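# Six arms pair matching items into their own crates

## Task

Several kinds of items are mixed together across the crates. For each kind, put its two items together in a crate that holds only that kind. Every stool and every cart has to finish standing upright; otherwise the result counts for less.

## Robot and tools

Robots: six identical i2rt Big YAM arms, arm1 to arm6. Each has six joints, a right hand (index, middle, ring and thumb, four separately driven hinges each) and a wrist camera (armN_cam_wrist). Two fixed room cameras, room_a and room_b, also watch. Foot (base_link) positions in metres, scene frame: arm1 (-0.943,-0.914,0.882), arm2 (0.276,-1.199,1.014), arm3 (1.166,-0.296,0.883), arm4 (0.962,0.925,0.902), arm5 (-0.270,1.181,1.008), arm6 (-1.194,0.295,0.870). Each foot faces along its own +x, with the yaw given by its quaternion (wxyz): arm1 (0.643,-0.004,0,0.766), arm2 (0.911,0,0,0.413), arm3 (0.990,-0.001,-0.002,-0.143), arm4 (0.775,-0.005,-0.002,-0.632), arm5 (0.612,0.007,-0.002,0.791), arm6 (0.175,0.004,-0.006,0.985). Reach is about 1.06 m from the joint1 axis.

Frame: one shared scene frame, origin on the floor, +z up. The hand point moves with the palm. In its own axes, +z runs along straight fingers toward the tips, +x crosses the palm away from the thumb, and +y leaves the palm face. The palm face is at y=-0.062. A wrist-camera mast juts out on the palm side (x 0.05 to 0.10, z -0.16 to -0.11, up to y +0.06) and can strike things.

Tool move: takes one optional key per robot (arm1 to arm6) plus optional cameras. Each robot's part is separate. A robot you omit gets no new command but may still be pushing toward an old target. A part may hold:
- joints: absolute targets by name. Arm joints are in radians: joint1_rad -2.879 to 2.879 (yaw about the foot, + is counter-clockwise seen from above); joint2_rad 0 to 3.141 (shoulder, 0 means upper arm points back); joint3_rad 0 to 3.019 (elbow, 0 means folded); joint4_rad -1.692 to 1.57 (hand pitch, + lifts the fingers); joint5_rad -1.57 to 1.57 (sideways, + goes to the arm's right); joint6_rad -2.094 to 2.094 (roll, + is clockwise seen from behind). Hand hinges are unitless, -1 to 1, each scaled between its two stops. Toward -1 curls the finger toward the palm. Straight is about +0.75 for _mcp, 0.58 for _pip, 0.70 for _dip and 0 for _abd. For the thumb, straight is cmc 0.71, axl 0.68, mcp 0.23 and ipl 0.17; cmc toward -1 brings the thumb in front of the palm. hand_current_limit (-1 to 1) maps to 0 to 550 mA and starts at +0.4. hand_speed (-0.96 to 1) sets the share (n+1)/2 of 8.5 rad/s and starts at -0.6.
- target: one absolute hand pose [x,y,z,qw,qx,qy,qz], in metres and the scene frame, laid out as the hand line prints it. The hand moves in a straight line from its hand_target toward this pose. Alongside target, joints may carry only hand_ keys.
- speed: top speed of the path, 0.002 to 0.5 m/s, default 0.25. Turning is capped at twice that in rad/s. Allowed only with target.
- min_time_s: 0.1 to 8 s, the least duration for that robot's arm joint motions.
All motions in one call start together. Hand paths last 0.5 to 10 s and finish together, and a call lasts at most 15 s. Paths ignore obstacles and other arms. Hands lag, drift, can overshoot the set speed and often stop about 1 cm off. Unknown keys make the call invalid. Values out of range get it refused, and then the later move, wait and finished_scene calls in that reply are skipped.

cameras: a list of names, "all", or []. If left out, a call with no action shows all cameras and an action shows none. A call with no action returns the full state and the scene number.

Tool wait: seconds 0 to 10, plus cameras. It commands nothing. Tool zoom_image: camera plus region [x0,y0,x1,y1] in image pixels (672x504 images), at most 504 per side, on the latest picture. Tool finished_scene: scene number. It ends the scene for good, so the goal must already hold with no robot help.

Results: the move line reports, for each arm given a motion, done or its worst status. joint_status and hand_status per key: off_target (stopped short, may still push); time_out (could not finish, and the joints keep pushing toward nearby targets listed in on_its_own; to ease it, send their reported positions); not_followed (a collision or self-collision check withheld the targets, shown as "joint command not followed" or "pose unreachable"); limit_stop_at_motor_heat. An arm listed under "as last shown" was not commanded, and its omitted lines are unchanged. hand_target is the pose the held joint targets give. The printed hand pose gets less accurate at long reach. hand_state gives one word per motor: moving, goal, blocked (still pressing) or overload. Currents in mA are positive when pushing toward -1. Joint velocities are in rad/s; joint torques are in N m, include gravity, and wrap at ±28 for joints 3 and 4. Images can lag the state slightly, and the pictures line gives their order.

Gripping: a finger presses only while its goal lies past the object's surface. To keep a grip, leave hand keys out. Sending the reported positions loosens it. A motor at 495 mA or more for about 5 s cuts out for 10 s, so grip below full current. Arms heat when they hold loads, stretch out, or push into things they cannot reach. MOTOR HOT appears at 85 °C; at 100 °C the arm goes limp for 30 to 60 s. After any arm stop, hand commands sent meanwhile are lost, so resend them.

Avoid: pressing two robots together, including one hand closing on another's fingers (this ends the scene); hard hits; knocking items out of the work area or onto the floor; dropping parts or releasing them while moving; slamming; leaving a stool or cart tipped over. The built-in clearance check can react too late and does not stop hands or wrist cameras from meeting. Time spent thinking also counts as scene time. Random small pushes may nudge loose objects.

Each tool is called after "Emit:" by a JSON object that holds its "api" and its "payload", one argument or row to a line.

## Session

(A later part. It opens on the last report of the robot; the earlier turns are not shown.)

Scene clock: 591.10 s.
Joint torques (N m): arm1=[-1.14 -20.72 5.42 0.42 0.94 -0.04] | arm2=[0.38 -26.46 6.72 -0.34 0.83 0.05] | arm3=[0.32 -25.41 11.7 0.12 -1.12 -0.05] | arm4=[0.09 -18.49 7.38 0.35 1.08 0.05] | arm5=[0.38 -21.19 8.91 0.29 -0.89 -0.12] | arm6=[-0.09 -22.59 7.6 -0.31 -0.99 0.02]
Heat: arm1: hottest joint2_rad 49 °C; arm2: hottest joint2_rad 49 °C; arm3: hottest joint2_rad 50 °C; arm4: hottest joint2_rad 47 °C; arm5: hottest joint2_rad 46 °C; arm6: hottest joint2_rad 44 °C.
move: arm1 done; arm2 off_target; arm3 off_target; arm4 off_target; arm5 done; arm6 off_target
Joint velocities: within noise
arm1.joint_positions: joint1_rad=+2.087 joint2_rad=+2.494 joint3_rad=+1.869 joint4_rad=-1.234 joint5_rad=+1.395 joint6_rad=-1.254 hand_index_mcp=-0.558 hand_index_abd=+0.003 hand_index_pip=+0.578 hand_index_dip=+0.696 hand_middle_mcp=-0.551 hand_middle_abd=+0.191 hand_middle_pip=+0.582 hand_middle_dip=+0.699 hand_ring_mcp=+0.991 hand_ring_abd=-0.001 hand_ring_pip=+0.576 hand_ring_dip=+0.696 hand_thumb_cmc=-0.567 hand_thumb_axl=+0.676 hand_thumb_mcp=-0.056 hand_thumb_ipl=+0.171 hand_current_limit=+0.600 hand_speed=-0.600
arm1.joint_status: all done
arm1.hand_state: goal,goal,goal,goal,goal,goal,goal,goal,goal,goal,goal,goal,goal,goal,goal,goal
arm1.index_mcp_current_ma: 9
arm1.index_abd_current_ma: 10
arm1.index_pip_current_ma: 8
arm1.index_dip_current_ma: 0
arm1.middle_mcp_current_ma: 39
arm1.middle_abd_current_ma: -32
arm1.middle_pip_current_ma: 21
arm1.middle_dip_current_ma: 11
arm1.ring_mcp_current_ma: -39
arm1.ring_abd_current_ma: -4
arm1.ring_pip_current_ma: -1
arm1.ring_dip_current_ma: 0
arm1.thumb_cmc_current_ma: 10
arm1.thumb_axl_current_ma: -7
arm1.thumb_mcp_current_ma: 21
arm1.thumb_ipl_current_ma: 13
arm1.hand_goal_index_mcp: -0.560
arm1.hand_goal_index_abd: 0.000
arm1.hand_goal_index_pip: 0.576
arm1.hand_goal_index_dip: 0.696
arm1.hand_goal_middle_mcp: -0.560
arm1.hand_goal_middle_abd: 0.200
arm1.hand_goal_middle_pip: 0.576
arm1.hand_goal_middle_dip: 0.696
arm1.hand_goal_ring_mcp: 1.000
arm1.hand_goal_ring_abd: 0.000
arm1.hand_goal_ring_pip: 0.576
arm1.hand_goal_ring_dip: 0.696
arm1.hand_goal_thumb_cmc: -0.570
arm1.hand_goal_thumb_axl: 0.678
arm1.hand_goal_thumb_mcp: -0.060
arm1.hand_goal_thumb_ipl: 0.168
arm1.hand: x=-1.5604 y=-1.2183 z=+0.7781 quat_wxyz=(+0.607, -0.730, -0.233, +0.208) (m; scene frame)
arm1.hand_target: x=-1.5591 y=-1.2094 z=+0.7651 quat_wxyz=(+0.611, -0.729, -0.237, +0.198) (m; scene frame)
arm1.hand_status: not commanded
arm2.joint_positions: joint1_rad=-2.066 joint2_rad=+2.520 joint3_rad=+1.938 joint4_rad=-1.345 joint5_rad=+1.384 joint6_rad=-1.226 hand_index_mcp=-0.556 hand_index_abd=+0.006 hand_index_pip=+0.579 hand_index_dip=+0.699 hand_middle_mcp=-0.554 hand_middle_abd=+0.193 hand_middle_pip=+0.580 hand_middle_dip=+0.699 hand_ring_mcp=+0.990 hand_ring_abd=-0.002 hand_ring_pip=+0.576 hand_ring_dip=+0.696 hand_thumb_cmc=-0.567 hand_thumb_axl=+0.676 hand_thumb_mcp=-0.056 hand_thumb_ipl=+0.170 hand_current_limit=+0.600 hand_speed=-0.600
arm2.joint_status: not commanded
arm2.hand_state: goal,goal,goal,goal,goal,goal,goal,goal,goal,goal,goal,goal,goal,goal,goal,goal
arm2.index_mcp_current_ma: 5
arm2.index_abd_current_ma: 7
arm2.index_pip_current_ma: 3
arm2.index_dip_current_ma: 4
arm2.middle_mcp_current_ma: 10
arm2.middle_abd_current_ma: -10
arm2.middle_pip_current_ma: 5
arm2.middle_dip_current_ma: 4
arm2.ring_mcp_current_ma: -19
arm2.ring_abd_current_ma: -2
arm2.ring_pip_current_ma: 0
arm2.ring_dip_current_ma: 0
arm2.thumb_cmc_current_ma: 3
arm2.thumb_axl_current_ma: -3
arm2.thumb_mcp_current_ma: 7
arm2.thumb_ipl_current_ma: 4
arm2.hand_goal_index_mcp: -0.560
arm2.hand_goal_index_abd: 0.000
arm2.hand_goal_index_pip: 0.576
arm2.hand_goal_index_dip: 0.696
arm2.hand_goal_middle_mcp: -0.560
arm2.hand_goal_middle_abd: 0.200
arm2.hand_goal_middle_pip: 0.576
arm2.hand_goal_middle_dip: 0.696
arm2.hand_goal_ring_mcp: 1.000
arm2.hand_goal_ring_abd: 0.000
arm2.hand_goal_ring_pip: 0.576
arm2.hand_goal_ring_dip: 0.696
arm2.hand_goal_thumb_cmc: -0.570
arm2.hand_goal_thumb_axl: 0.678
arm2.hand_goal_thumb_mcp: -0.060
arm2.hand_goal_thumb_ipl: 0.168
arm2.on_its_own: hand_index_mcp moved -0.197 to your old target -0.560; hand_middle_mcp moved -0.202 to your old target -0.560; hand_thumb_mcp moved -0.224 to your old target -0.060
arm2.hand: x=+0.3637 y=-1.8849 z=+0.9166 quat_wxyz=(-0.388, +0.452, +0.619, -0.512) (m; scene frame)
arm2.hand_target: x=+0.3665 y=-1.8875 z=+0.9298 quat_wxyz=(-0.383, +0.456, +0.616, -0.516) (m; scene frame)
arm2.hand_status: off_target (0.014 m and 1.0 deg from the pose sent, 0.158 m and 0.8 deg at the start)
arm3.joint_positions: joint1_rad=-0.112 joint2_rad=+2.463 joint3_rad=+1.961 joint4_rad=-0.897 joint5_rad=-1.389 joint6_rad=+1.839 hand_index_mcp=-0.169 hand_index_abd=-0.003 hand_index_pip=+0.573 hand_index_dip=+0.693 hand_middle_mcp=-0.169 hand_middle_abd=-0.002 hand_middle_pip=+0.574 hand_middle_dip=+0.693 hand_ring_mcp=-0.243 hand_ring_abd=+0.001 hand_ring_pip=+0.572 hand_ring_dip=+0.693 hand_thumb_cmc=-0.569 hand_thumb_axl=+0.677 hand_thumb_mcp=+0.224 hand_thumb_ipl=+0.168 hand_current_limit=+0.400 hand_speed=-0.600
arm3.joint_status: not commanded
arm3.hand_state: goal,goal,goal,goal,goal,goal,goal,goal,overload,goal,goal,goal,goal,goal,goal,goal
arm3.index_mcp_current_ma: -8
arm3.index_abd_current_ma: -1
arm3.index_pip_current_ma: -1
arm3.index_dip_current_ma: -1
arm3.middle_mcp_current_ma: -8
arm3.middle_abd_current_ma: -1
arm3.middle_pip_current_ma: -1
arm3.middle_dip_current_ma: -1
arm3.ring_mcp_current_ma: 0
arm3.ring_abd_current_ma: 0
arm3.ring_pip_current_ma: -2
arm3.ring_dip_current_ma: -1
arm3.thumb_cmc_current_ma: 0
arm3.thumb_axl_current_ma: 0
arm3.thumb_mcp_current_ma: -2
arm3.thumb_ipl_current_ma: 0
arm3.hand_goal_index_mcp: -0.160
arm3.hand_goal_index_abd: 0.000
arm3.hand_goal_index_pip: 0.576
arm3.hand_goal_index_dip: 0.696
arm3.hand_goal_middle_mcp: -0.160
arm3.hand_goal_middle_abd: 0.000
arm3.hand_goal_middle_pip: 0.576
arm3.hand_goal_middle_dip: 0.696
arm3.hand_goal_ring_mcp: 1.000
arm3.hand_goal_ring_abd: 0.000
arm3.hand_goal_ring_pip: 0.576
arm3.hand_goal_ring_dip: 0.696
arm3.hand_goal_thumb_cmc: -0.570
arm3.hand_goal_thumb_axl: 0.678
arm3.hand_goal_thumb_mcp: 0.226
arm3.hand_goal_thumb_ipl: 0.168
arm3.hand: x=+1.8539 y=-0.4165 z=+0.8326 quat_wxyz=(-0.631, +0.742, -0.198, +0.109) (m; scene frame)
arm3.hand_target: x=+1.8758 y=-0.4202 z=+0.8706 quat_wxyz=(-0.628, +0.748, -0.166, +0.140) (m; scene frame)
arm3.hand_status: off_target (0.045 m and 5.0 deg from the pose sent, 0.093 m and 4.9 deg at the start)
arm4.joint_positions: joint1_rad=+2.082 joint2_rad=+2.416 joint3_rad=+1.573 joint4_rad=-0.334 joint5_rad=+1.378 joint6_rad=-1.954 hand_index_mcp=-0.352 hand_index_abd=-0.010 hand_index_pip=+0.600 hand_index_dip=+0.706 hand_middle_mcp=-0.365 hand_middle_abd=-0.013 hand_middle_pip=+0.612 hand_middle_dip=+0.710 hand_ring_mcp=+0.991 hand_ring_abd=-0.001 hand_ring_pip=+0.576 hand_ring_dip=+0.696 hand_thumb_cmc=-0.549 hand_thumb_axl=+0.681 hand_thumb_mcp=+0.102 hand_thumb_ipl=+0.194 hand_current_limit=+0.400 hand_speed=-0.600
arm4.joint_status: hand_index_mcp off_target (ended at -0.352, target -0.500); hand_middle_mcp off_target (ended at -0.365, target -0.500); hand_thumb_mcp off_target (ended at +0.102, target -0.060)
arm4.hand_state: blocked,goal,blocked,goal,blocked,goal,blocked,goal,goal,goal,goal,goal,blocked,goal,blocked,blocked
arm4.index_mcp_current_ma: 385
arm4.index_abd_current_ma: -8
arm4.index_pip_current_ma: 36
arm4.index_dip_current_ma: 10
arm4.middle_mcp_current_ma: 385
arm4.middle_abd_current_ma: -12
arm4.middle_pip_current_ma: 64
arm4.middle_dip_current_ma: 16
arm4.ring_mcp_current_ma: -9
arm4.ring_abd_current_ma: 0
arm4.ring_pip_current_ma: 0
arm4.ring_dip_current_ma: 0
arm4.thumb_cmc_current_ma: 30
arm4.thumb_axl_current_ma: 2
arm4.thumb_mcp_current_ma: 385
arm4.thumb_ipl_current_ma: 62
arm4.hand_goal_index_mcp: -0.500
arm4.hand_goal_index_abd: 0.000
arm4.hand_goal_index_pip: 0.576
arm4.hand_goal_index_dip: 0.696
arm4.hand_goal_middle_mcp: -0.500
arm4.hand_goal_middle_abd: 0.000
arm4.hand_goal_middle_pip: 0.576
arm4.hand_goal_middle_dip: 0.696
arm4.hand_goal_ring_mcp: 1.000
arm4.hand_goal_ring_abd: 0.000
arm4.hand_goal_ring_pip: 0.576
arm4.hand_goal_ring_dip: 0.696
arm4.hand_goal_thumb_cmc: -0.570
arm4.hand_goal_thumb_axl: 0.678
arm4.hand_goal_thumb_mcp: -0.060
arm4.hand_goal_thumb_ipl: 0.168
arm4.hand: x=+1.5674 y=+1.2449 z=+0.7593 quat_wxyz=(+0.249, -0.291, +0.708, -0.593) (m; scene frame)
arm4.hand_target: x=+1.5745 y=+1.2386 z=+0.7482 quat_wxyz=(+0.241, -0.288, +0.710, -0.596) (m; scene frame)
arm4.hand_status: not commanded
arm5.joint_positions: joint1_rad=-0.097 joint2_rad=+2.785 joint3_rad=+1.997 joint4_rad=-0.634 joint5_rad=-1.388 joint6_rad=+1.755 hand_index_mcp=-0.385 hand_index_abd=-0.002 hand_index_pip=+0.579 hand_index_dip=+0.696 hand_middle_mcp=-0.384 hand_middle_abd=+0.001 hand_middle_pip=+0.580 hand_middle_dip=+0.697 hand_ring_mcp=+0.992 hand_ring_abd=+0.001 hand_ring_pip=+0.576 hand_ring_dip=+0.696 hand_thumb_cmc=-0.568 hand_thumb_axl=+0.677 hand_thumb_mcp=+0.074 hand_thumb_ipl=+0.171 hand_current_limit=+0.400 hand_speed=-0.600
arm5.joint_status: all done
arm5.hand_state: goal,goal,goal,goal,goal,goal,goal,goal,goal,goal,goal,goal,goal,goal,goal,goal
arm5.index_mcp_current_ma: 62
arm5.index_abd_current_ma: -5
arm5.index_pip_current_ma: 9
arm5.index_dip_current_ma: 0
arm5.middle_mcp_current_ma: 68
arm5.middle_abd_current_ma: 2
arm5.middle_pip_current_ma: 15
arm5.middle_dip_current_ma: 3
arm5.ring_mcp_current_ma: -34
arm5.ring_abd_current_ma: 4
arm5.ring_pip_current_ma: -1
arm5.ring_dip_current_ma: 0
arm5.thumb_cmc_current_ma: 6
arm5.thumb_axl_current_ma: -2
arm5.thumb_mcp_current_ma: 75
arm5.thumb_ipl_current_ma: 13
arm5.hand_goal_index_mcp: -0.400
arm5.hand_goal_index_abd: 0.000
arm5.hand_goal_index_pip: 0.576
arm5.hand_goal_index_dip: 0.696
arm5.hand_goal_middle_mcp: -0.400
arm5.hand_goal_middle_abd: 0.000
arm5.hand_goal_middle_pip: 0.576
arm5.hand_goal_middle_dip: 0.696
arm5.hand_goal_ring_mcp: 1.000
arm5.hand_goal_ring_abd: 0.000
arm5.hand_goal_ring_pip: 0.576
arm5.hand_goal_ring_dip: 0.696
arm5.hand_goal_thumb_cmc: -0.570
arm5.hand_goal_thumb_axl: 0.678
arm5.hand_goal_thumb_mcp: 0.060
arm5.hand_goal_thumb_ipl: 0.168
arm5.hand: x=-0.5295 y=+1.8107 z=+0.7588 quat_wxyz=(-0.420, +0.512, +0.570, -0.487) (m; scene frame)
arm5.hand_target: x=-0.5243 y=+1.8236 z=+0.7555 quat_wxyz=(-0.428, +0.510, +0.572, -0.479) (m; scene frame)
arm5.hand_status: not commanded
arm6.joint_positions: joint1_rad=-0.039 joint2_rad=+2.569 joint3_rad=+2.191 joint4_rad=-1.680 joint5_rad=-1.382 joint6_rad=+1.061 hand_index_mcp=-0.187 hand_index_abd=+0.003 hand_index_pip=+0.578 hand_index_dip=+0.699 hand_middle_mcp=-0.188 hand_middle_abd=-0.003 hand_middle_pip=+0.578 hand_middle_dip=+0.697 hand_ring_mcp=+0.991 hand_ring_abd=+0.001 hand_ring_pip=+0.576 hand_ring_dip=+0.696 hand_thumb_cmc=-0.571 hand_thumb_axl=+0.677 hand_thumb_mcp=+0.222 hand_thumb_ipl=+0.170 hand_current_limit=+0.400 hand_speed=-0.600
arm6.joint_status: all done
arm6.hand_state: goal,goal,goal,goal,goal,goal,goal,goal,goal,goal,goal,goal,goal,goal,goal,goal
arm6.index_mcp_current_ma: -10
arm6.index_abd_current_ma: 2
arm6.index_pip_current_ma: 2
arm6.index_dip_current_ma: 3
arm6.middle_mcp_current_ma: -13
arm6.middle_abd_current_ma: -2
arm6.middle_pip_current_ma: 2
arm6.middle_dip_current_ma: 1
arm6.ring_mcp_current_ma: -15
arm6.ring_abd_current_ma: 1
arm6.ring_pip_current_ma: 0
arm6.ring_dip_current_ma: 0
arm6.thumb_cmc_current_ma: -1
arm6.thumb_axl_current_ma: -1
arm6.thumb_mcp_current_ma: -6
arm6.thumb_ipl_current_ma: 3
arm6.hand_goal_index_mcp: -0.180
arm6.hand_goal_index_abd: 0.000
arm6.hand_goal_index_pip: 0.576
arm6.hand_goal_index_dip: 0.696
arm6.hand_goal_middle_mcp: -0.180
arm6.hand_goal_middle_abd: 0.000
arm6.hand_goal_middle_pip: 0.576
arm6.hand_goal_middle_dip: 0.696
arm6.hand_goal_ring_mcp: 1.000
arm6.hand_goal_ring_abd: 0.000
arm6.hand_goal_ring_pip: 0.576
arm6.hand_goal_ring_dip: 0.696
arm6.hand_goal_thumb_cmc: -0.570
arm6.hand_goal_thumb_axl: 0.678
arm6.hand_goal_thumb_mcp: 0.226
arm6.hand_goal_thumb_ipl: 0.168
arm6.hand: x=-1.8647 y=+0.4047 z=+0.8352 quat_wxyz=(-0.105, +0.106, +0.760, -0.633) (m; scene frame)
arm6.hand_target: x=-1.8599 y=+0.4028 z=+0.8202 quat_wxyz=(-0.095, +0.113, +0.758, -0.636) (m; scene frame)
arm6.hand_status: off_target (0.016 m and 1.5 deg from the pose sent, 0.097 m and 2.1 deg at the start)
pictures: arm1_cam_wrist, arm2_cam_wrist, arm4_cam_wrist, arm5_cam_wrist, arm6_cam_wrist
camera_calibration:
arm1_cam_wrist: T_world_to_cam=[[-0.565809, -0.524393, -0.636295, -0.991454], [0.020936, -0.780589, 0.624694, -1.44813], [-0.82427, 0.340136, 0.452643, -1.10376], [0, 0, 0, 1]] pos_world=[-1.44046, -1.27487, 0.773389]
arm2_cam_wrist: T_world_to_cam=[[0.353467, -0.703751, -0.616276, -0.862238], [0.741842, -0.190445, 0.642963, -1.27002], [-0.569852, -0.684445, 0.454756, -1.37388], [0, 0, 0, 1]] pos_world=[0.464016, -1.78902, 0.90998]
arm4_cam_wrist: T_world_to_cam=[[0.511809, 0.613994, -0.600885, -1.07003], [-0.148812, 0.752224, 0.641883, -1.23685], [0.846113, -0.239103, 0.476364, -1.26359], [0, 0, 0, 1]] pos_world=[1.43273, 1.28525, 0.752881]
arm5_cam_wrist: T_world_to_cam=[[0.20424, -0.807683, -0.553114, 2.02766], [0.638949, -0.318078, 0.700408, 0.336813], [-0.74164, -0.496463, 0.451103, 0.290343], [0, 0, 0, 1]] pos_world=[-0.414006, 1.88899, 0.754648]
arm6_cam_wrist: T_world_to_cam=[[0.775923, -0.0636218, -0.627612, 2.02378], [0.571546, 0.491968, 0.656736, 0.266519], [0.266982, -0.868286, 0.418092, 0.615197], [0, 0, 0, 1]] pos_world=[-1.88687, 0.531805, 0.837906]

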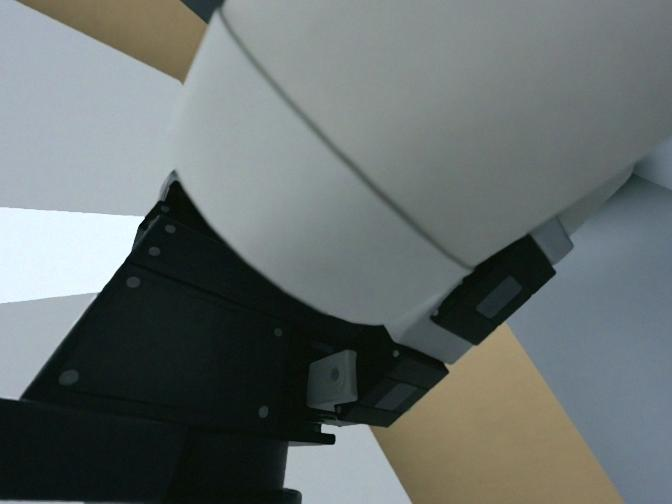

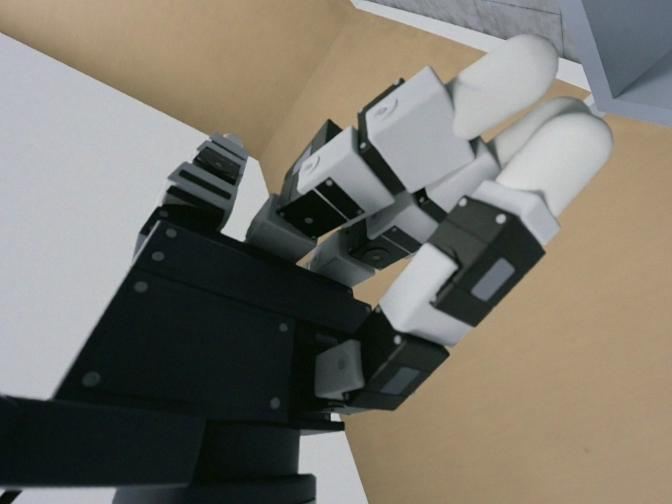

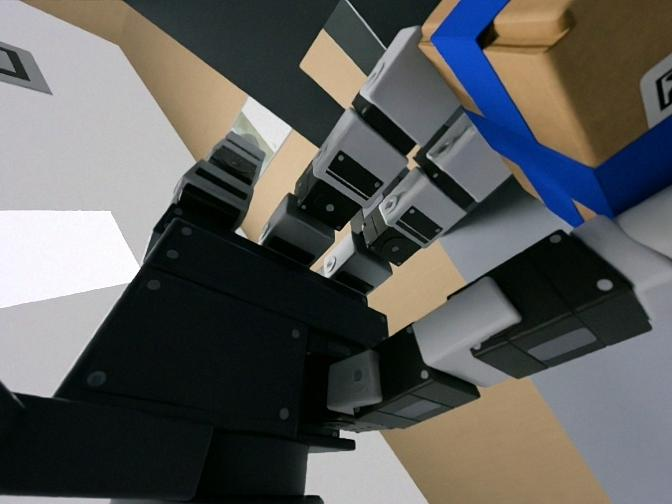

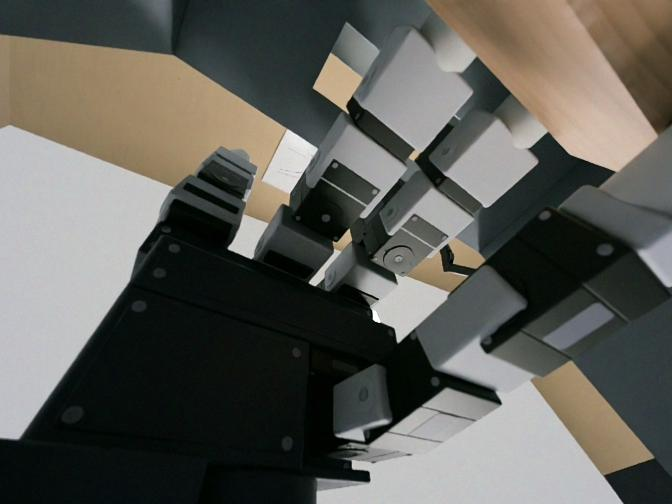

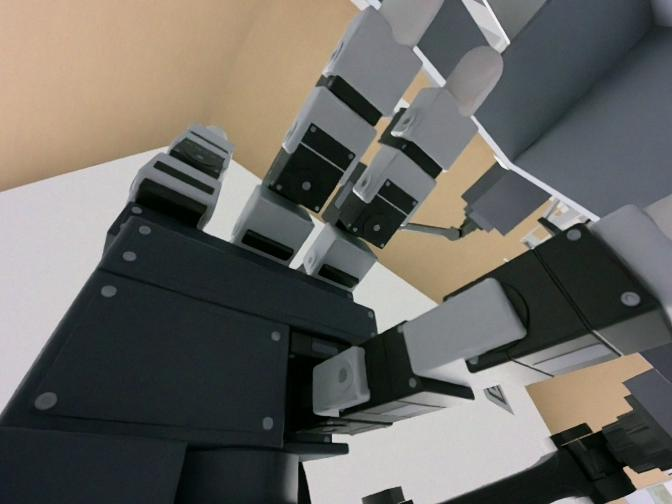

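Emit:
{"api": "move", "payload": {
  "arm1": {"target":[-1.5591,-1.2094,0.93,0.6113,-0.7286,-0.2367,0.1986],"speed":0.06},
  "arm2": {"joints":{"joint1_rad":-1.69,"joint2_rad":2.04,"joint3_rad":1.16,"joint4_rad":0.096,"joint5_rad":0,"joint6_rad":0.62,"hand_index_mcp":-0.205,"hand_middle_mcp":-0.205,"hand_thumb_mcp":0.225},"min_time_s":4},
  "arm3": {"target":[1.882,-0.424,0.795,-0.6275,0.7479,-0.1658,0.1391],"speed":0.1},
  "arm4": {"target":[1.5745,1.2386,0.93,0.2408,-0.287,0.7103,-0.596],"speed":0.08},
  "arm5": {"joints":{"hand_index_mcp":-0.58,"hand_middle_mcp":-0.58,"hand_thumb_mcp":-0.12}},
  "arm6": {"target":[-1.846,0.400,0.753,-0.095,0.1132,0.7578,-0.6359],"speed":0.1},
  "cameras": ["arm1_cam_wrist","arm2_cam_wrist","arm3_cam_wrist","arm4_cam_wrist","arm5_cam_wrist","arm6_cam_wrist","room_b"]
}}

Scene clock: 613.17 s.
Joint torques (N m): arm1=[-1.08 -23.71 8.27 -0.43 0.9 -0.02] | arm2=[0.38 -21.6 6.75 2.58 0.04 -0.01] | arm3=[0.21 -22.77 11.43 0.81 -1.12 -0.04] | arm4=[0.56 -20.72 7.88 0.32 1.09 0] | arm5=[0.44 -21.25 8.91 0.29 -0.89 -0.12] | arm6=[-0.32 -22.48 6.6 0.57 -0.92 0.02]
Heat: arm1: hottest joint2_rad 49 °C; arm2: hottest joint2_rad 51 °C; arm3: hottest joint2_rad 50 °C; arm4: hottest joint2_rad 47 °C; arm5: hottest joint2_rad 46 °C; arm6: hottest joint2_rad 42 °C.
move: arm1 off_target; arm2 done; arm3 off_target; arm4 off_target; arm5 off_target; arm6 off_target
Joint velocities: within noise
arm1.joint_positions: joint1_rad=+2.087 joint2_rad=+2.302 joint3_rad=+1.860 joint4_rad=-1.479 joint5_rad=+1.395 joint6_rad=-1.254 hand_index_mcp=-0.558 hand_index_abd=+0.003 hand_index_pip=+0.578 hand_index_dip=+0.696 hand_middle_mcp=-0.551 hand_middle_abd=+0.191 hand_middle_pip=+0.582 hand_middle_dip=+0.699 hand_ring_mcp=+0.991 hand_ring_abd=-0.001 hand_ring_pip=+0.576 hand_ring_dip=+0.696 hand_thumb_cmc=-0.567 hand_thumb_axl=+0.676 hand_thumb_mcp=-0.056 hand_thumb_ipl=+0.171 hand_current_limit=+0.600 hand_speed=-0.600
arm1.joint_status: not commanded
arm1.hand_state: goal,goal,goal,goal,goal,goal,goal,goal,goal,goal,goal,goal,goal,goal,goal,goal
arm1.index_mcp_current_ma: 9
arm1.index_abd_current_ma: 10
arm1.index_pip_current_ma: 8
arm1.index_dip_current_ma: 0
arm1.middle_mcp_current_ma: 39
arm1.middle_abd_current_ma: -32
arm1.middle_pip_current_ma: 21
arm1.middle_dip_current_ma: 11
arm1.ring_mcp_current_ma: -39
arm1.ring_abd_current_ma: -4
arm1.ring_pip_current_ma: -1
arm1.ring_dip_current_ma: 0
arm1.thumb_cmc_current_ma: 10
arm1.thumb_axl_current_ma: -7
arm1.thumb_mcp_current_ma: 20
arm1.thumb_ipl_current_ma: 13
arm1.hand_goal_index_mcp: -0.560
arm1.hand_goal_index_abd: 0.000
arm1.hand_goal_index_pip: 0.576
arm1.hand_goal_index_dip: 0.696
arm1.hand_goal_middle_mcp: -0.560
arm1.hand_goal_middle_abd: 0.200
arm1.hand_goal_middle_pip: 0.576
arm1.hand_goal_middle_dip: 0.696
arm1.hand_goal_ring_mcp: 1.000
arm1.hand_goal_ring_abd: 0.000
arm1.hand_goal_ring_pip: 0.576
arm1.hand_goal_ring_dip: 0.696
arm1.hand_goal_thumb_cmc: -0.570
arm1.hand_goal_thumb_axl: 0.678
arm1.hand_goal_thumb_mcp: -0.060
arm1.hand_goal_thumb_ipl: 0.168
arm1.hand: x=-1.5493 y=-1.2080 z=+0.9010 quat_wxyz=(+0.616, -0.723, -0.251, +0.186) (m; scene frame)
arm1.hand_target: x=-1.5586 y=-1.2090 z=+0.9298 quat_wxyz=(+0.611, -0.728, -0.237, +0.199) (m; scene frame)
arm1.hand_status: off_target (0.031 m and 2.3 deg from the pose sent, 0.152 m and 1.3 deg at the start)
arm2.joint_positions: joint1_rad=-1.692 joint2_rad=+2.063 joint3_rad=+1.161 joint4_rad=+0.078 joint5_rad=+0.001 joint6_rad=+0.612 hand_index_mcp=-0.198 hand_index_abd=+0.005 hand_index_pip=+0.578 hand_index_dip=+0.699 hand_middle_mcp=-0.196 hand_middle_abd=+0.193 hand_middle_pip=+0.578 hand_middle_dip=+0.699 hand_ring_mcp=+1.000 hand_ring_abd=-0.001 hand_ring_pip=+0.576 hand_ring_dip=+0.696 hand_thumb_cmc=-0.569 hand_thumb_axl=+0.676 hand_thumb_mcp=+0.222 hand_thumb_ipl=+0.169 hand_current_limit=+0.600 hand_speed=-0.600
arm2.joint_status: all done
arm2.hand_state: goal,goal,goal,goal,goal,goal,goal,goal,goal,goal,goal,goal,goal,goal,goal,goal
arm2.index_mcp_current_ma: 10
arm2.index_abd_current_ma: 6
arm2.index_pip_current_ma: 2
arm2.index_dip_current_ma: 3
arm2.middle_mcp_current_ma: 15
arm2.middle_abd_current_ma: -10
arm2.middle_pip_current_ma: 3
arm2.middle_dip_current_ma: 3
arm2.ring_mcp_current_ma: 0
arm2.ring_abd_current_ma: -1
arm2.ring_pip_current_ma: 0
arm2.ring_dip_current_ma: 0
arm2.thumb_cmc_current_ma: 1
arm2.thumb_axl_current_ma: -3
arm2.thumb_mcp_current_ma: -8
arm2.thumb_ipl_current_ma: 2
arm2.hand_goal_index_mcp: -0.204
arm2.hand_goal_index_abd: 0.000
arm2.hand_goal_index_pip: 0.576
arm2.hand_goal_index_dip: 0.696
arm2.hand_goal_middle_mcp: -0.204
arm2.hand_goal_middle_abd: 0.200
arm2.hand_goal_middle_pip: 0.576
arm2.hand_goal_middle_dip: 0.696
arm2.hand_goal_ring_mcp: 1.000
arm2.hand_goal_ring_abd: 0.000
arm2.hand_goal_ring_pip: 0.576
arm2.hand_goal_ring_dip: 0.696
arm2.hand_goal_thumb_cmc: -0.570
arm2.hand_goal_thumb_axl: 0.678
arm2.hand_goal_thumb_mcp: 0.226
arm2.hand_goal_thumb_ipl: 0.168
arm2.hand: x=+0.6974 y=-1.7711 z=+1.0037 quat_wxyz=(+0.286, +0.929, +0.055, +0.226) (m; scene frame)
arm2.hand_target: x=+0.7016 y=-1.7740 z=+1.0226 quat_wxyz=(+0.299, +0.922, +0.052, +0.240) (m; scene frame)
arm2.hand_status: not commanded
arm3.joint_positions: joint1_rad=-0.112 joint2_rad=+2.551 joint3_rad=+1.995 joint4_rad=-0.833 joint5_rad=-1.389 joint6_rad=+1.830 hand_index_mcp=-0.169 hand_index_abd=-0.003 hand_index_pip=+0.573 hand_index_dip=+0.693 hand_middle_mcp=-0.169 hand_middle_abd=-0.002 hand_middle_pip=+0.574 hand_middle_dip=+0.693 hand_ring_mcp=-0.243 hand_ring_abd=+0.001 hand_ring_pip=+0.572 hand_ring_dip=+0.693 hand_thumb_cmc=-0.569 hand_thumb_axl=+0.677 hand_thumb_mcp=+0.224 hand_thumb_ipl=+0.168 hand_current_limit=+0.400 hand_speed=-0.600
arm3.joint_status: not commanded
arm3.hand_state: goal,goal,goal,goal,goal,goal,goal,goal,overload,goal,goal,goal,goal,goal,goal,goal
arm3.index_mcp_current_ma: -8
arm3.index_abd_current_ma: -1
arm3.index_pip_current_ma: -1
arm3.index_dip_current_ma: -1
arm3.middle_mcp_current_ma: -8
arm3.middle_abd_current_ma: -1
arm3.middle_pip_current_ma: -1
arm3.middle_dip_current_ma: -1
arm3.ring_mcp_current_ma: 0
arm3.ring_abd_current_ma: 0
arm3.ring_pip_current_ma: -2
arm3.ring_dip_current_ma: -1
arm3.thumb_cmc_current_ma: 0
arm3.thumb_axl_current_ma: 0
arm3.thumb_mcp_current_ma: -2
arm3.thumb_ipl_current_ma: 0
arm3.hand_goal_index_mcp: -0.160
arm3.hand_goal_index_abd: 0.000
arm3.hand_goal_index_pip: 0.576
arm3.hand_goal_index_dip: 0.696
arm3.hand_goal_middle_mcp: -0.160
arm3.hand_goal_middle_abd: 0.000
arm3.hand_goal_middle_pip: 0.576
arm3.hand_goal_middle_dip: 0.696
arm3.hand_goal_ring_mcp: 1.000
arm3.hand_goal_ring_abd: 0.000
arm3.hand_goal_ring_pip: 0.576
arm3.hand_goal_ring_dip: 0.696
arm3.hand_goal_thumb_cmc: -0.570
arm3.hand_goal_thumb_axl: 0.678
arm3.hand_goal_thumb_mcp: 0.226
arm3.hand_goal_thumb_ipl: 0.168
arm3.hand: x=+1.8607 y=-0.4195 z=+0.7838 quat_wxyz=(-0.630, +0.744, -0.191, +0.116) (m; scene frame)
arm3.hand_target: x=+1.8807 y=-0.4236 z=+0.7959 quat_wxyz=(-0.627, +0.748, -0.166, +0.140) (m; scene frame)
arm3.hand_status: off_target (0.024 m and 4.0 deg from the pose sent, 0.048 m and 5.0 deg at the start)
arm4.joint_positions: joint1_rad=+2.082 joint2_rad=+2.144 joint3_rad=+1.573 joint4_rad=-0.634 joint5_rad=+1.378 joint6_rad=-1.954 hand_index_mcp=-0.352 hand_index_abd=-0.012 hand_index_pip=+0.600 hand_index_dip=+0.707 hand_middle_mcp=-0.377 hand_middle_abd=-0.015 hand_middle_pip=+0.612 hand_middle_dip=+0.710 hand_ring_mcp=+0.991 hand_ring_abd=-0.001 hand_ring_pip=+0.576 hand_ring_dip=+0.696 hand_thumb_cmc=-0.536 hand_thumb_axl=+0.683 hand_thumb_mcp=+0.102 hand_thumb_ipl=+0.197 hand_current_limit=+0.400 hand_speed=-0.600
arm4.joint_status: not commanded
arm4.hand_state: blocked,goal,blocked,goal,blocked,goal,blocked,goal,goal,goal,goal,goal,blocked,goal,blocked,blocked
arm4.index_mcp_current_ma: 385
arm4.index_abd_current_ma: -11
arm4.index_pip_current_ma: 36
arm4.index_dip_current_ma: 11
arm4.middle_mcp_current_ma: 385
arm4.middle_abd_current_ma: -15
arm4.middle_pip_current_ma: 65
arm4.middle_dip_current_ma: 17
arm4.ring_mcp_current_ma: -9
arm4.ring_abd_current_ma: 0
arm4.ring_pip_current_ma: 0
arm4.ring_dip_current_ma: 0
arm4.thumb_cmc_current_ma: 60
arm4.thumb_axl_current_ma: 5
arm4.thumb_mcp_current_ma: 385
arm4.thumb_ipl_current_ma: 70
arm4.hand_goal_index_mcp: -0.500
arm4.hand_goal_index_abd: 0.000
arm4.hand_goal_index_pip: 0.576
arm4.hand_goal_index_dip: 0.696
arm4.hand_goal_middle_mcp: -0.500
arm4.hand_goal_middle_abd: 0.000
arm4.hand_goal_middle_pip: 0.576
arm4.hand_goal_middle_dip: 0.696
arm4.hand_goal_ring_mcp: 1.000
arm4.hand_goal_ring_abd: 0.000
arm4.hand_goal_ring_pip: 0.576
arm4.hand_goal_ring_dip: 0.696
arm4.hand_goal_thumb_cmc: -0.570
arm4.hand_goal_thumb_axl: 0.678
arm4.hand_goal_thumb_mcp: -0.060
arm4.hand_goal_thumb_ipl: 0.168
arm4.hand: x=+1.5652 y=+1.2440 z=+0.9175 quat_wxyz=(+0.238, -0.299, +0.706, -0.596) (m; scene frame)
arm4.hand_target: x=+1.5743 y=+1.2385 z=+0.9301 quat_wxyz=(+0.241, -0.287, +0.710, -0.596) (m; scene frame)
arm4.hand_status: off_target (0.017 m and 1.5 deg from the pose sent, 0.171 m and 1.1 deg at the start)
arm5.joint_positions: joint1_rad=-0.097 joint2_rad=+2.785 joint3_rad=+1.997 joint4_rad=-0.634 joint5_rad=-1.388 joint6_rad=+1.755 hand_index_mcp=-0.410 hand_index_abd=-0.010 hand_index_pip=+0.600 hand_index_dip=+0.706 hand_middle_mcp=-0.426 hand_middle_abd=-0.005 hand_middle_pip=+0.599 hand_middle_dip=+0.707 hand_ring_mcp=+0.992 hand_ring_abd=+0.001 hand_ring_pip=+0.576 hand_ring_dip=+0.696 hand_thumb_cmc=-0.556 hand_thumb_axl=+0.679 hand_thumb_mcp=+0.070 hand_thumb_ipl=+0.185 hand_current_limit=+0.400 hand_speed=-0.600
arm5.joint_status: hand_index_mcp off_target (ended at -0.410, target -0.580); hand_middle_mcp off_target (ended at -0.426, target -0.580); hand_thumb_mcp off_target (ended at +0.070, target -0.120)
arm5.hand_state: blocked,goal,blocked,goal,blocked,goal,blocked,goal,goal,goal,goal,goal,goal,goal,blocked,goal
arm5.index_mcp_current_ma: 385
arm5.index_abd_current_ma: -33
arm5.index_pip_current_ma: 98
arm5.index_dip_current_ma: 37
arm5.middle_mcp_current_ma: 385
arm5.middle_abd_current_ma: -16
arm5.middle_pip_current_ma: 95
arm5.middle_dip_current_ma: 43
arm5.ring_mcp_current_ma: -34
arm5.ring_abd_current_ma: 4
arm5.ring_pip_current_ma: -1
arm5.ring_dip_current_ma: 0
arm5.thumb_cmc_current_ma: 55
arm5.thumb_axl_current_ma: 6
arm5.thumb_mcp_current_ma: 385
arm5.thumb_ipl_current_ma: 94
arm5.hand_goal_index_mcp: -0.580
arm5.hand_goal_index_abd: 0.000
arm5.hand_goal_index_pip: 0.576
arm5.hand_goal_index_dip: 0.696
arm5.hand_goal_middle_mcp: -0.580
arm5.hand_goal_middle_abd: 0.000
arm5.hand_goal_middle_pip: 0.576
arm5.hand_goal_middle_dip: 0.696
arm5.hand_goal_ring_mcp: 1.000
arm5.hand_goal_ring_abd: 0.000
arm5.hand_goal_ring_pip: 0.576
arm5.hand_goal_ring_dip: 0.696
arm5.hand_goal_thumb_cmc: -0.570
arm5.hand_goal_thumb_axl: 0.678
arm5.hand_goal_thumb_mcp: -0.120
arm5.hand_goal_thumb_ipl: 0.168
arm5.hand: x=-0.5293 y=+1.8108 z=+0.7588 quat_wxyz=(-0.420, +0.512, +0.570, -0.487) (m; scene frame)
arm5.hand_target: x=-0.5243 y=+1.8236 z=+0.7555 quat_wxyz=(-0.428, +0.510, +0.572, -0.479) (m; scene frame)
arm5.hand_status: not commanded
arm6.joint_positions: joint1_rad=-0.039 joint2_rad=+2.631 joint3_rad=+2.132 joint4_rad=-1.590 joint5_rad=-1.382 joint6_rad=+1.044 hand_index_mcp=-0.187 hand_index_abd=+0.003 hand_index_pip=+0.578 hand_index_dip=+0.699 hand_middle_mcp=-0.188 hand_middle_abd=-0.003 hand_middle_pip=+0.578 hand_middle_dip=+0.697 hand_ring_mcp=+0.991 hand_ring_abd=+0.001 hand_ring_pip=+0.576 hand_ring_dip=+0.696 hand_thumb_cmc=-0.571 hand_thumb_axl=+0.677 hand_thumb_mcp=+0.222 hand_thumb_ipl=+0.170 hand_current_limit=+0.400 hand_speed=-0.600
arm6.joint_status: not commanded
arm6.hand_state: goal,goal,goal,goal,goal,goal,goal,goal,goal,goal,goal,goal,goal,goal,goal,goal
arm6.index_mcp_current_ma: -10
arm6.index_abd_current_ma: 2
arm6.index_pip_current_ma: 2
arm6.index_dip_current_ma: 3
arm6.middle_mcp_current_ma: -13
arm6.middle_abd_current_ma: -2
arm6.middle_pip_current_ma: 2
arm6.middle_dip_current_ma: 1
arm6.ring_mcp_current_ma: -15
arm6.ring_abd_current_ma: 1
arm6.ring_pip_current_ma: 0
arm6.ring_dip_current_ma: 0
arm6.thumb_cmc_current_ma: -1
arm6.thumb_axl_current_ma: -1
arm6.thumb_mcp_current_ma: -6
arm6.thumb_ipl_current_ma: 3
arm6.hand_goal_index_mcp: -0.180
arm6.hand_goal_index_abd: 0.000
arm6.hand_goal_index_pip: 0.576
arm6.hand_goal_index_dip: 0.696
arm6.hand_goal_middle_mcp: -0.180
arm6.hand_goal_middle_abd: 0.000
arm6.hand_goal_middle_pip: 0.576
arm6.hand_goal_middle_dip: 0.696
arm6.hand_goal_ring_mcp: 1.000
arm6.hand_goal_ring_abd: 0.000
arm6.hand_goal_ring_pip: 0.576
arm6.hand_goal_ring_dip: 0.696
arm6.hand_goal_thumb_cmc: -0.570
arm6.hand_goal_thumb_axl: 0.678
arm6.hand_goal_thumb_mcp: 0.226
arm6.hand_goal_thumb_ipl: 0.168
arm6.hand: x=-1.8509 y=+0.3997 z=+0.7728 quat_wxyz=(-0.099, +0.110, +0.759, -0.635) (m; scene frame)
arm6.hand_target: x=-1.8456 y=+0.3997 z=+0.7535 quat_wxyz=(-0.095, +0.113, +0.758, -0.636) (m; scene frame)
arm6.hand_status: off_target (0.020 m and 0.6 deg from the pose sent, 0.084 m and 1.5 deg at the start)
pictures: arm1_cam_wrist, arm2_cam_wrist, arm3_cam_wrist, arm4_cam_wrist, arm5_cam_wrist, arm6_cam_wrist, room_b
camera_calibration:
arm1_cam_wrist: T_world_to_cam=[[-0.53416, -0.498724, -0.682604, -0.779729], [-0.00773572, -0.804531, 0.59386, -1.56259], [-0.845348, 0.322497, 0.42589, -1.18358], [0, 0, 0, 1]] pos_world=[-1.42912, -1.26433, 0.899789]
arm2_cam_wrist: T_world_to_cam=[[-0.730321, -0.680668, 0.0576422, -0.726083], [-0.672652, 0.731286, 0.112961, 1.59904], [-0.119042, 0.0437244, -0.991926, 1.28184], [0, 0, 0, 1]] pos_world=[0.697916, -1.71962, 1.13271]
arm3_cam_wrist: T_world_to_cam=[[-0.811028, 0.225504, -0.539798, 2.05634], [-0.582234, -0.400894, 0.70731, 0.314875], [-0.0569007, 0.887937, 0.456432, 0.249216], [0, 0, 0, 1]] pos_world=[1.86526, -0.55877, 0.773545]
arm4_cam_wrist: T_world_to_cam=[[0.499281, 0.602863, -0.622314, -0.920193], [-0.135271, 0.763672, 0.631274, -1.36375], [0.855815, -0.231002, 0.462837, -1.35011], [0, 0, 0, 1]] pos_world=[1.43041, 1.28433, 0.913132]
arm5_cam_wrist: T_world_to_cam=[[0.203994, -0.807479, -0.553502, 2.02751], [0.638899, -0.318577, 0.700226, 0.337775], [-0.741751, -0.496474, 0.45091, 0.290662], [0, 0, 0, 1]] pos_world=[-0.413806, 1.88909, 0.754649]
arm6_cam_wrist: T_world_to_cam=[[0.784281, -0.0658532, -0.616901, 1.98165], [0.5615, 0.49824, 0.660662, 0.27793], [0.263858, -0.864535, 0.427736, 0.61837], [0, 0, 0, 1]] pos_world=[-1.87339, 0.526625, 0.774361]

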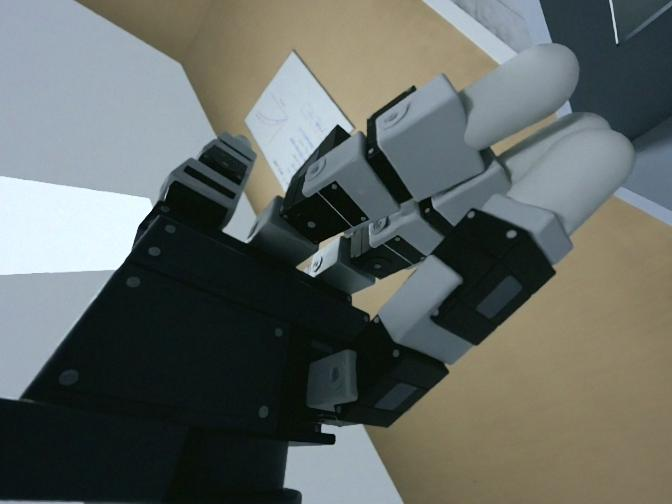

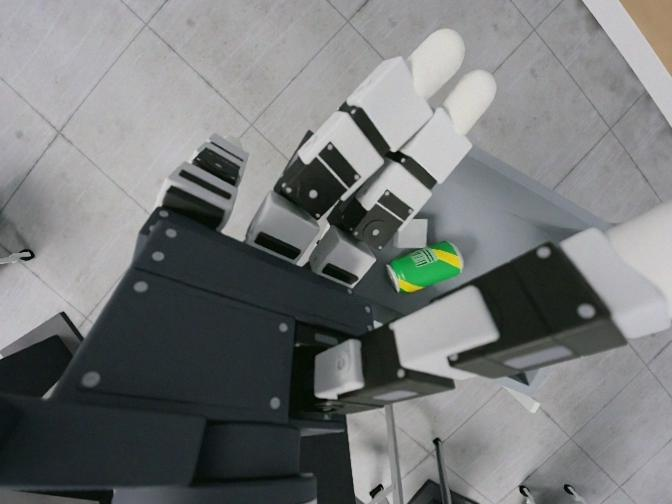

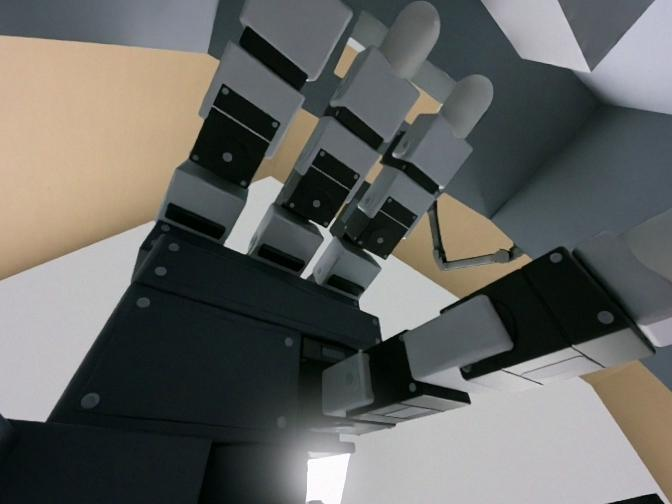

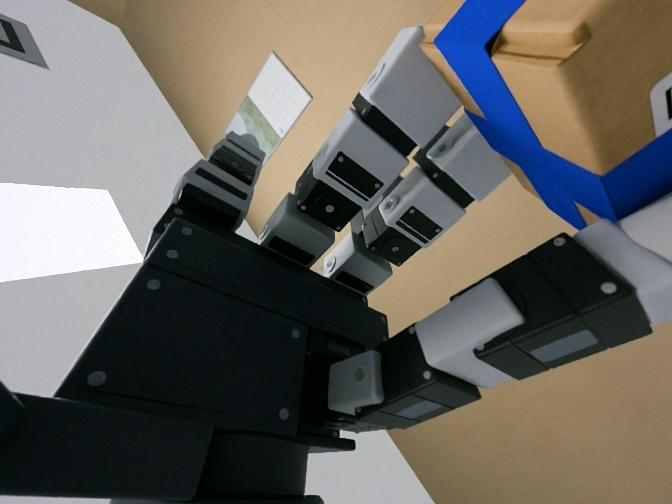

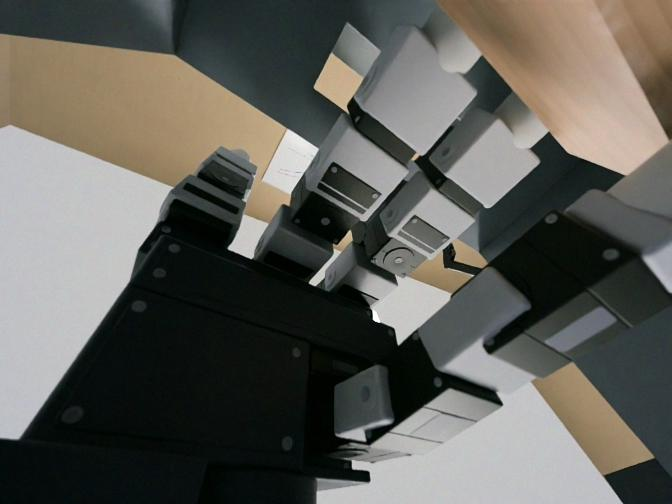

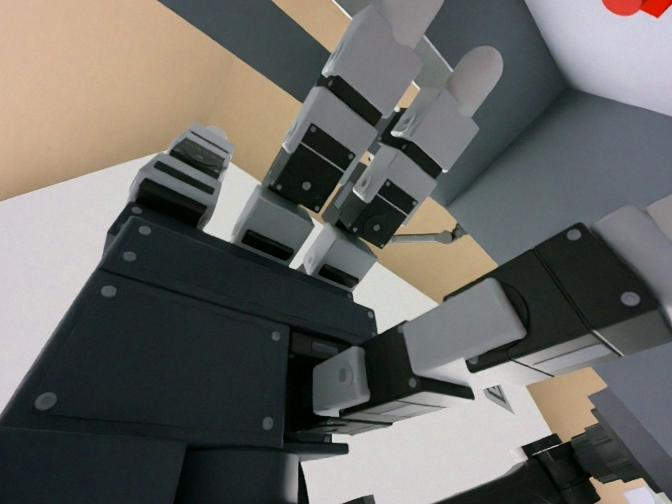

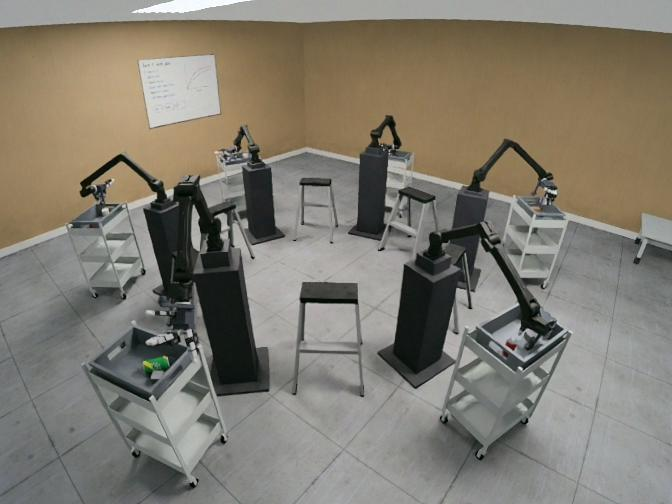

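Emit:
{"api": "zoom_image", "payload": {
  "camera": "arm2_cam_wrist",
  "region": [360, 180, 500, 320]
}}

Emit:
{"api": "zoom_image", "payload": {
  "camera": "room_b",
  "region": [80, 310, 220, 410]
}}

Emit:
{"api": "move", "payload": {
  "arm1": {"joints":{"joint1_rad":2.36,"joint2_rad":1.9,"joint3_rad":1.325,"joint4_rad":-0.21,"joint5_rad":0,"joint6_rad":0.62,"hand_index_mcp":0.5,"hand_middle_mcp":0.5,"hand_thumb_mcp":0.225,"hand_thumb_cmc":0.7},"min_time_s":4},
  "arm5": {"target":[-0.5243,1.8236,0.93,-0.4271,0.5091,0.5725,-0.4803],"speed":0.08},
  "arm2": {"joints":{"hand_index_mcp":0.5,"hand_middle_mcp":0.5,"hand_thumb_cmc":0.7,"hand_middle_abd":0.0}},
  "cameras": ["arm1_cam_wrist","arm2_cam_wrist","arm5_cam_wrist"]
}}

Scaled by 3.600.

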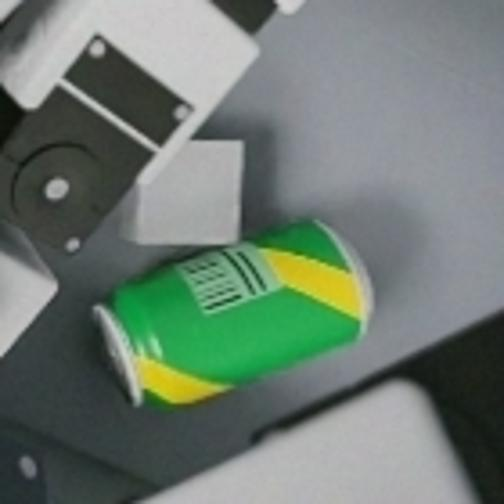

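Scaled by 3.600.

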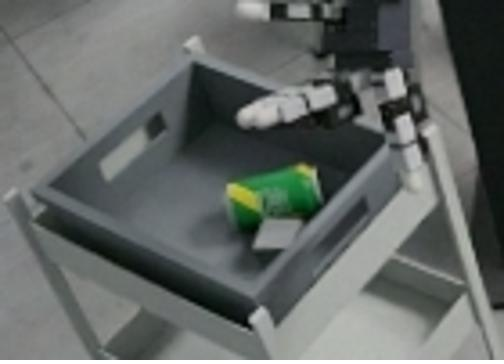

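Scene clock: 680.57 s.
Joint torques (N m): arm1=[-0.26 -20.54 6.75 2.54 -0.02 0.03] | arm2=[0.15 -21.6 6.71 2.54 0.02 -0.05] | arm3=[-0.09 -22.53 11.44 0.98 -1.11 -0.04] | arm4=[-0.09 -20.95 7.88 0.35 1.09 -0.03] | arm5=[0.56 -24.59 6.15 0.29 -0.99 -0.11] | arm6=[-0.26 -22.59 6.6 0.57 -0.91 0.02]
Heat: arm1: hottest joint2_rad 52 °C; arm2: hottest joint2_rad 49 °C; arm3: hottest joint2_rad 48 °C; arm4: hottest joint3_rad 45 °C; arm5: hottest joint2_rad 48 °C; arm6: hottest joint2_rad 38 °C.
move: arm1 done; arm2 done; arm5 off_target
Joint velocities: within noise
arm1.joint_positions: joint1_rad=+2.356 joint2_rad=+1.930 joint3_rad=+1.336 joint4_rad=-0.231 joint5_rad=+0.001 joint6_rad=+0.610 hand_index_mcp=+0.504 hand_index_abd=+0.003 hand_index_pip=+0.576 hand_index_dip=+0.696 hand_middle_mcp=+0.508 hand_middle_abd=+0.191 hand_middle_pip=+0.578 hand_middle_dip=+0.699 hand_ring_mcp=+0.999 hand_ring_abd=+0.004 hand_ring_pip=+0.574 hand_ring_dip=+0.696 hand_thumb_cmc=+0.704 hand_thumb_axl=+0.676 hand_thumb_mcp=+0.222 hand_thumb_ipl=+0.169 hand_current_limit=+0.600 hand_speed=-0.600
arm1.joint_status: all done
arm1.hand_state: goal,goal,goal,goal,goal,goal,goal,goal,goal,goal,goal,goal,goal,goal,goal,goal
arm1.index_mcp_current_ma: 15
arm1.index_abd_current_ma: 10
arm1.index_pip_current_ma: 0
arm1.index_dip_current_ma: 0
arm1.middle_mcp_current_ma: 32
arm1.middle_abd_current_ma: -30
arm1.middle_pip_current_ma: 7
arm1.middle_dip_current_ma: 11
arm1.ring_mcp_current_ma: -2
arm1.ring_abd_current_ma: 13
arm1.ring_pip_current_ma: -7
arm1.ring_dip_current_ma: 0
arm1.thumb_cmc_current_ma: 16
arm1.thumb_axl_current_ma: -7
arm1.thumb_mcp_current_ma: -18
arm1.thumb_ipl_current_ma: 4
arm1.hand_goal_index_mcp: 0.500
arm1.hand_goal_index_abd: 0.000
arm1.hand_goal_index_pip: 0.576
arm1.hand_goal_index_dip: 0.696
arm1.hand_goal_middle_mcp: 0.500
arm1.hand_goal_middle_abd: 0.200
arm1.hand_goal_middle_pip: 0.576
arm1.hand_goal_middle_dip: 0.696
arm1.hand_goal_ring_mcp: 1.000
arm1.hand_goal_ring_abd: 0.000
arm1.hand_goal_ring_pip: 0.576
arm1.hand_goal_ring_dip: 0.696
arm1.hand_goal_thumb_cmc: 0.700
arm1.hand_goal_thumb_axl: 0.678
arm1.hand_goal_thumb_mcp: 0.226
arm1.hand_goal_thumb_ipl: 0.168
arm1.hand: x=-1.4275 y=-1.4834 z=+0.9862 quat_wxyz=(-0.365, -0.762, +0.536, -0.003) (m; scene frame)
arm1.hand_target: x=-1.4252 y=-1.4843 z=+1.0062 quat_wxyz=(-0.383, -0.754, +0.534, -0.006) (m; scene frame)
arm1.hand_status: not commanded
arm2.joint_positions: joint1_rad=-1.692 joint2_rad=+2.063 joint3_rad=+1.161 joint4_rad=+0.078 joint5_rad=+0.001 joint6_rad=+0.612 hand_index_mcp=+0.505 hand_index_abd=+0.005 hand_index_pip=+0.578 hand_index_dip=+0.699 hand_middle_mcp=+0.504 hand_middle_abd=+0.007 hand_middle_pip=+0.578 hand_middle_dip=+0.699 hand_ring_mcp=+1.000 hand_ring_abd=-0.001 hand_ring_pip=+0.576 hand_ring_dip=+0.696 hand_thumb_cmc=+0.703 hand_thumb_axl=+0.676 hand_thumb_mcp=+0.222 hand_thumb_ipl=+0.169 hand_current_limit=+0.600 hand_speed=-0.600
arm2.joint_status: all done
arm2.hand_state: goal,goal,goal,goal,goal,goal,goal,goal,goal,goal,goal,goal,goal,goal,goal,goal
arm2.index_mcp_current_ma: 7
arm2.index_abd_current_ma: 6
arm2.index_pip_current_ma: 2
arm2.index_dip_current_ma: 3
arm2.middle_mcp_current_ma: 6
arm2.middle_abd_current_ma: 9
arm2.middle_pip_current_ma: 3
arm2.middle_dip_current_ma: 3
arm2.ring_mcp_current_ma: 0
arm2.ring_abd_current_ma: -1
arm2.ring_pip_current_ma: 0
arm2.ring_dip_current_ma: 0
arm2.thumb_cmc_current_ma: 4
arm2.thumb_axl_current_ma: -3
arm2.thumb_mcp_current_ma: -8
arm2.thumb_ipl_current_ma: 2
arm2.hand_goal_index_mcp: 0.500
arm2.hand_goal_index_abd: 0.000
arm2.hand_goal_index_pip: 0.576
arm2.hand_goal_index_dip: 0.696
arm2.hand_goal_middle_mcp: 0.500
arm2.hand_goal_middle_abd: 0.000
arm2.hand_goal_middle_pip: 0.576
arm2.hand_goal_middle_dip: 0.696
arm2.hand_goal_ring_mcp: 1.000
arm2.hand_goal_ring_abd: 0.000
arm2.hand_goal_ring_pip: 0.576
arm2.hand_goal_ring_dip: 0.696
arm2.hand_goal_thumb_cmc: 0.700
arm2.hand_goal_thumb_axl: 0.678
arm2.hand_goal_thumb_mcp: 0.226
arm2.hand_goal_thumb_ipl: 0.168
arm2.hand: x=+0.6974 y=-1.7711 z=+1.0038 quat_wxyz=(+0.286, +0.929, +0.055, +0.227) (m; scene frame)
arm2.hand_target: x=+0.7016 y=-1.7740 z=+1.0226 quat_wxyz=(+0.299, +0.922, +0.052, +0.240) (m; scene frame)
arm2.hand_status: not commanded
arm3, arm4, arm6: as last shown
arm5.joint_positions: joint1_rad=-0.097 joint2_rad=+2.499 joint3_rad=+1.895 joint4_rad=-0.819 joint5_rad=-1.386 joint6_rad=+1.751 hand_index_mcp=-0.411 hand_index_abd=-0.011 hand_index_pip=+0.600 hand_index_dip=+0.706 hand_middle_mcp=-0.432 hand_middle_abd=-0.006 hand_middle_pip=+0.599 hand_middle_dip=+0.707 hand_ring_mcp=+0.992 hand_ring_abd=+0.001 hand_ring_pip=+0.576 hand_ring_dip=+0.696 hand_thumb_cmc=-0.551 hand_thumb_axl=+0.681 hand_thumb_mcp=+0.070 hand_thumb_ipl=+0.187 hand_current_limit=+0.400 hand_speed=-0.600
arm5.joint_status: not commanded
arm5.hand_state: blocked,goal,blocked,goal,blocked,goal,blocked,goal,goal,goal,goal,goal,goal,goal,blocked,goal
arm5.index_mcp_current_ma: 385
arm5.index_abd_current_ma: -37
arm5.index_pip_current_ma: 100
arm5.index_dip_current_ma: 41
arm5.middle_mcp_current_ma: 385
arm5.middle_abd_current_ma: -18
arm5.middle_pip_current_ma: 95
arm5.middle_dip_current_ma: 43
arm5.ring_mcp_current_ma: -34
arm5.ring_abd_current_ma: 4
arm5.ring_pip_current_ma: -1
arm5.ring_dip_current_ma: 0
arm5.thumb_cmc_current_ma: 79
arm5.thumb_axl_current_ma: 11
arm5.thumb_mcp_current_ma: 385
arm5.thumb_ipl_current_ma: 105
arm5.hand_goal_index_mcp: -0.580
arm5.hand_goal_index_abd: 0.000
arm5.hand_goal_index_pip: 0.576
arm5.hand_goal_index_dip: 0.696
arm5.hand_goal_middle_mcp: -0.580
arm5.hand_goal_middle_abd: 0.000
arm5.hand_goal_middle_pip: 0.576
arm5.hand_goal_middle_dip: 0.696
arm5.hand_goal_ring_mcp: 1.000
arm5.hand_goal_ring_abd: 0.000
arm5.hand_goal_ring_pip: 0.576
arm5.hand_goal_ring_dip: 0.696
arm5.hand_goal_thumb_cmc: -0.570
arm5.hand_goal_thumb_axl: 0.678
arm5.hand_goal_thumb_mcp: -0.120
arm5.hand_goal_thumb_ipl: 0.168
arm5.hand: x=-0.5293 y=+1.8195 z=+0.9167 quat_wxyz=(-0.421, +0.511, +0.571, -0.485) (m; scene frame)
arm5.hand_target: x=-0.5244 y=+1.8235 z=+0.9297 quat_wxyz=(-0.427, +0.509, +0.572, -0.480) (m; scene frame)
arm5.hand_status: off_target (0.015 m and 1.0 deg from the pose sent, 0.172 m and 1.2 deg at the start)
pictures: arm1_cam_wrist, arm2_cam_wrist, arm5_cam_wrist
camera_calibration:
arm1_cam_wrist: T_world_to_cam=[[-0.869911, 0.491166, 0.0448442, -0.522147], [0.493188, 0.865428, 0.0883191, 1.85699], [0.00456992, 0.0989464, -0.995082, 1.25485], [0, 0, 0, 1]] pos_world=[-1.3758, -1.47479, 1.10809]
arm2_cam_wrist: T_world_to_cam=[[-0.730737, -0.680266, 0.0571205, -0.724651], [-0.672324, 0.731655, 0.112523, 1.59994], [-0.118338, 0.0438214, -0.992006, 1.2816], [0, 0, 0, 1]] pos_world=[0.697814, -1.71972, 1.13271]
arm5_cam_wrist: T_world_to_cam=[[0.205216, -0.805193, -0.556372, 2.121], [0.637781, -0.321177, 0.700058, 0.234252], [-0.742376, -0.498507, 0.447626, 0.230153], [0, 0, 0, 1]] pos_world=[-0.413806, 1.89779, 0.913055]

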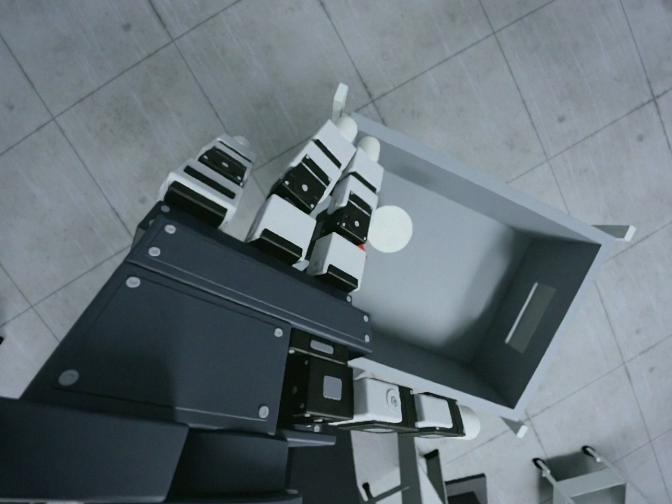

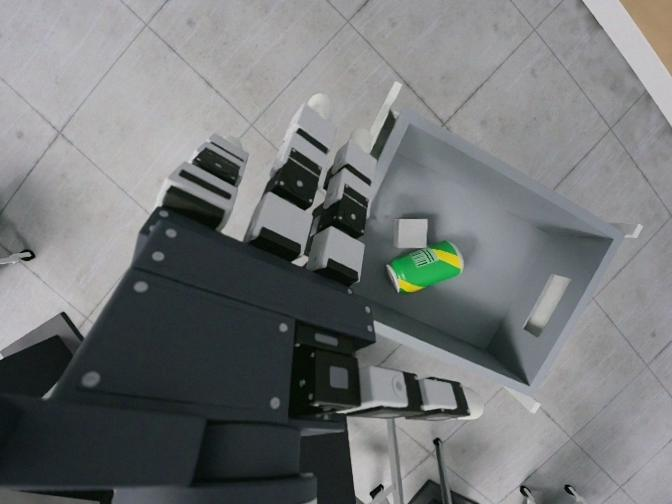

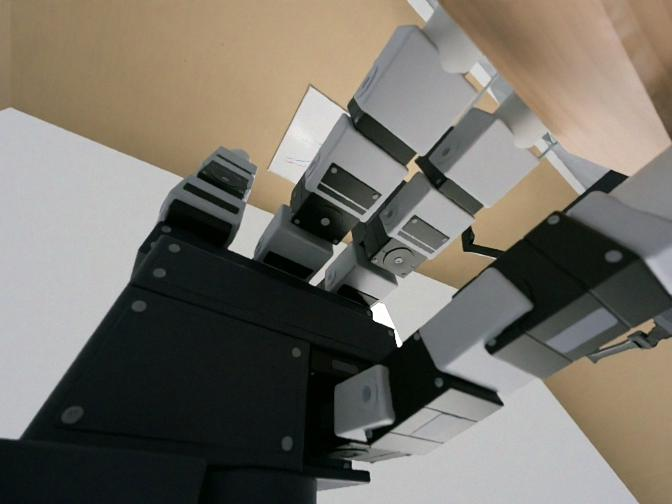

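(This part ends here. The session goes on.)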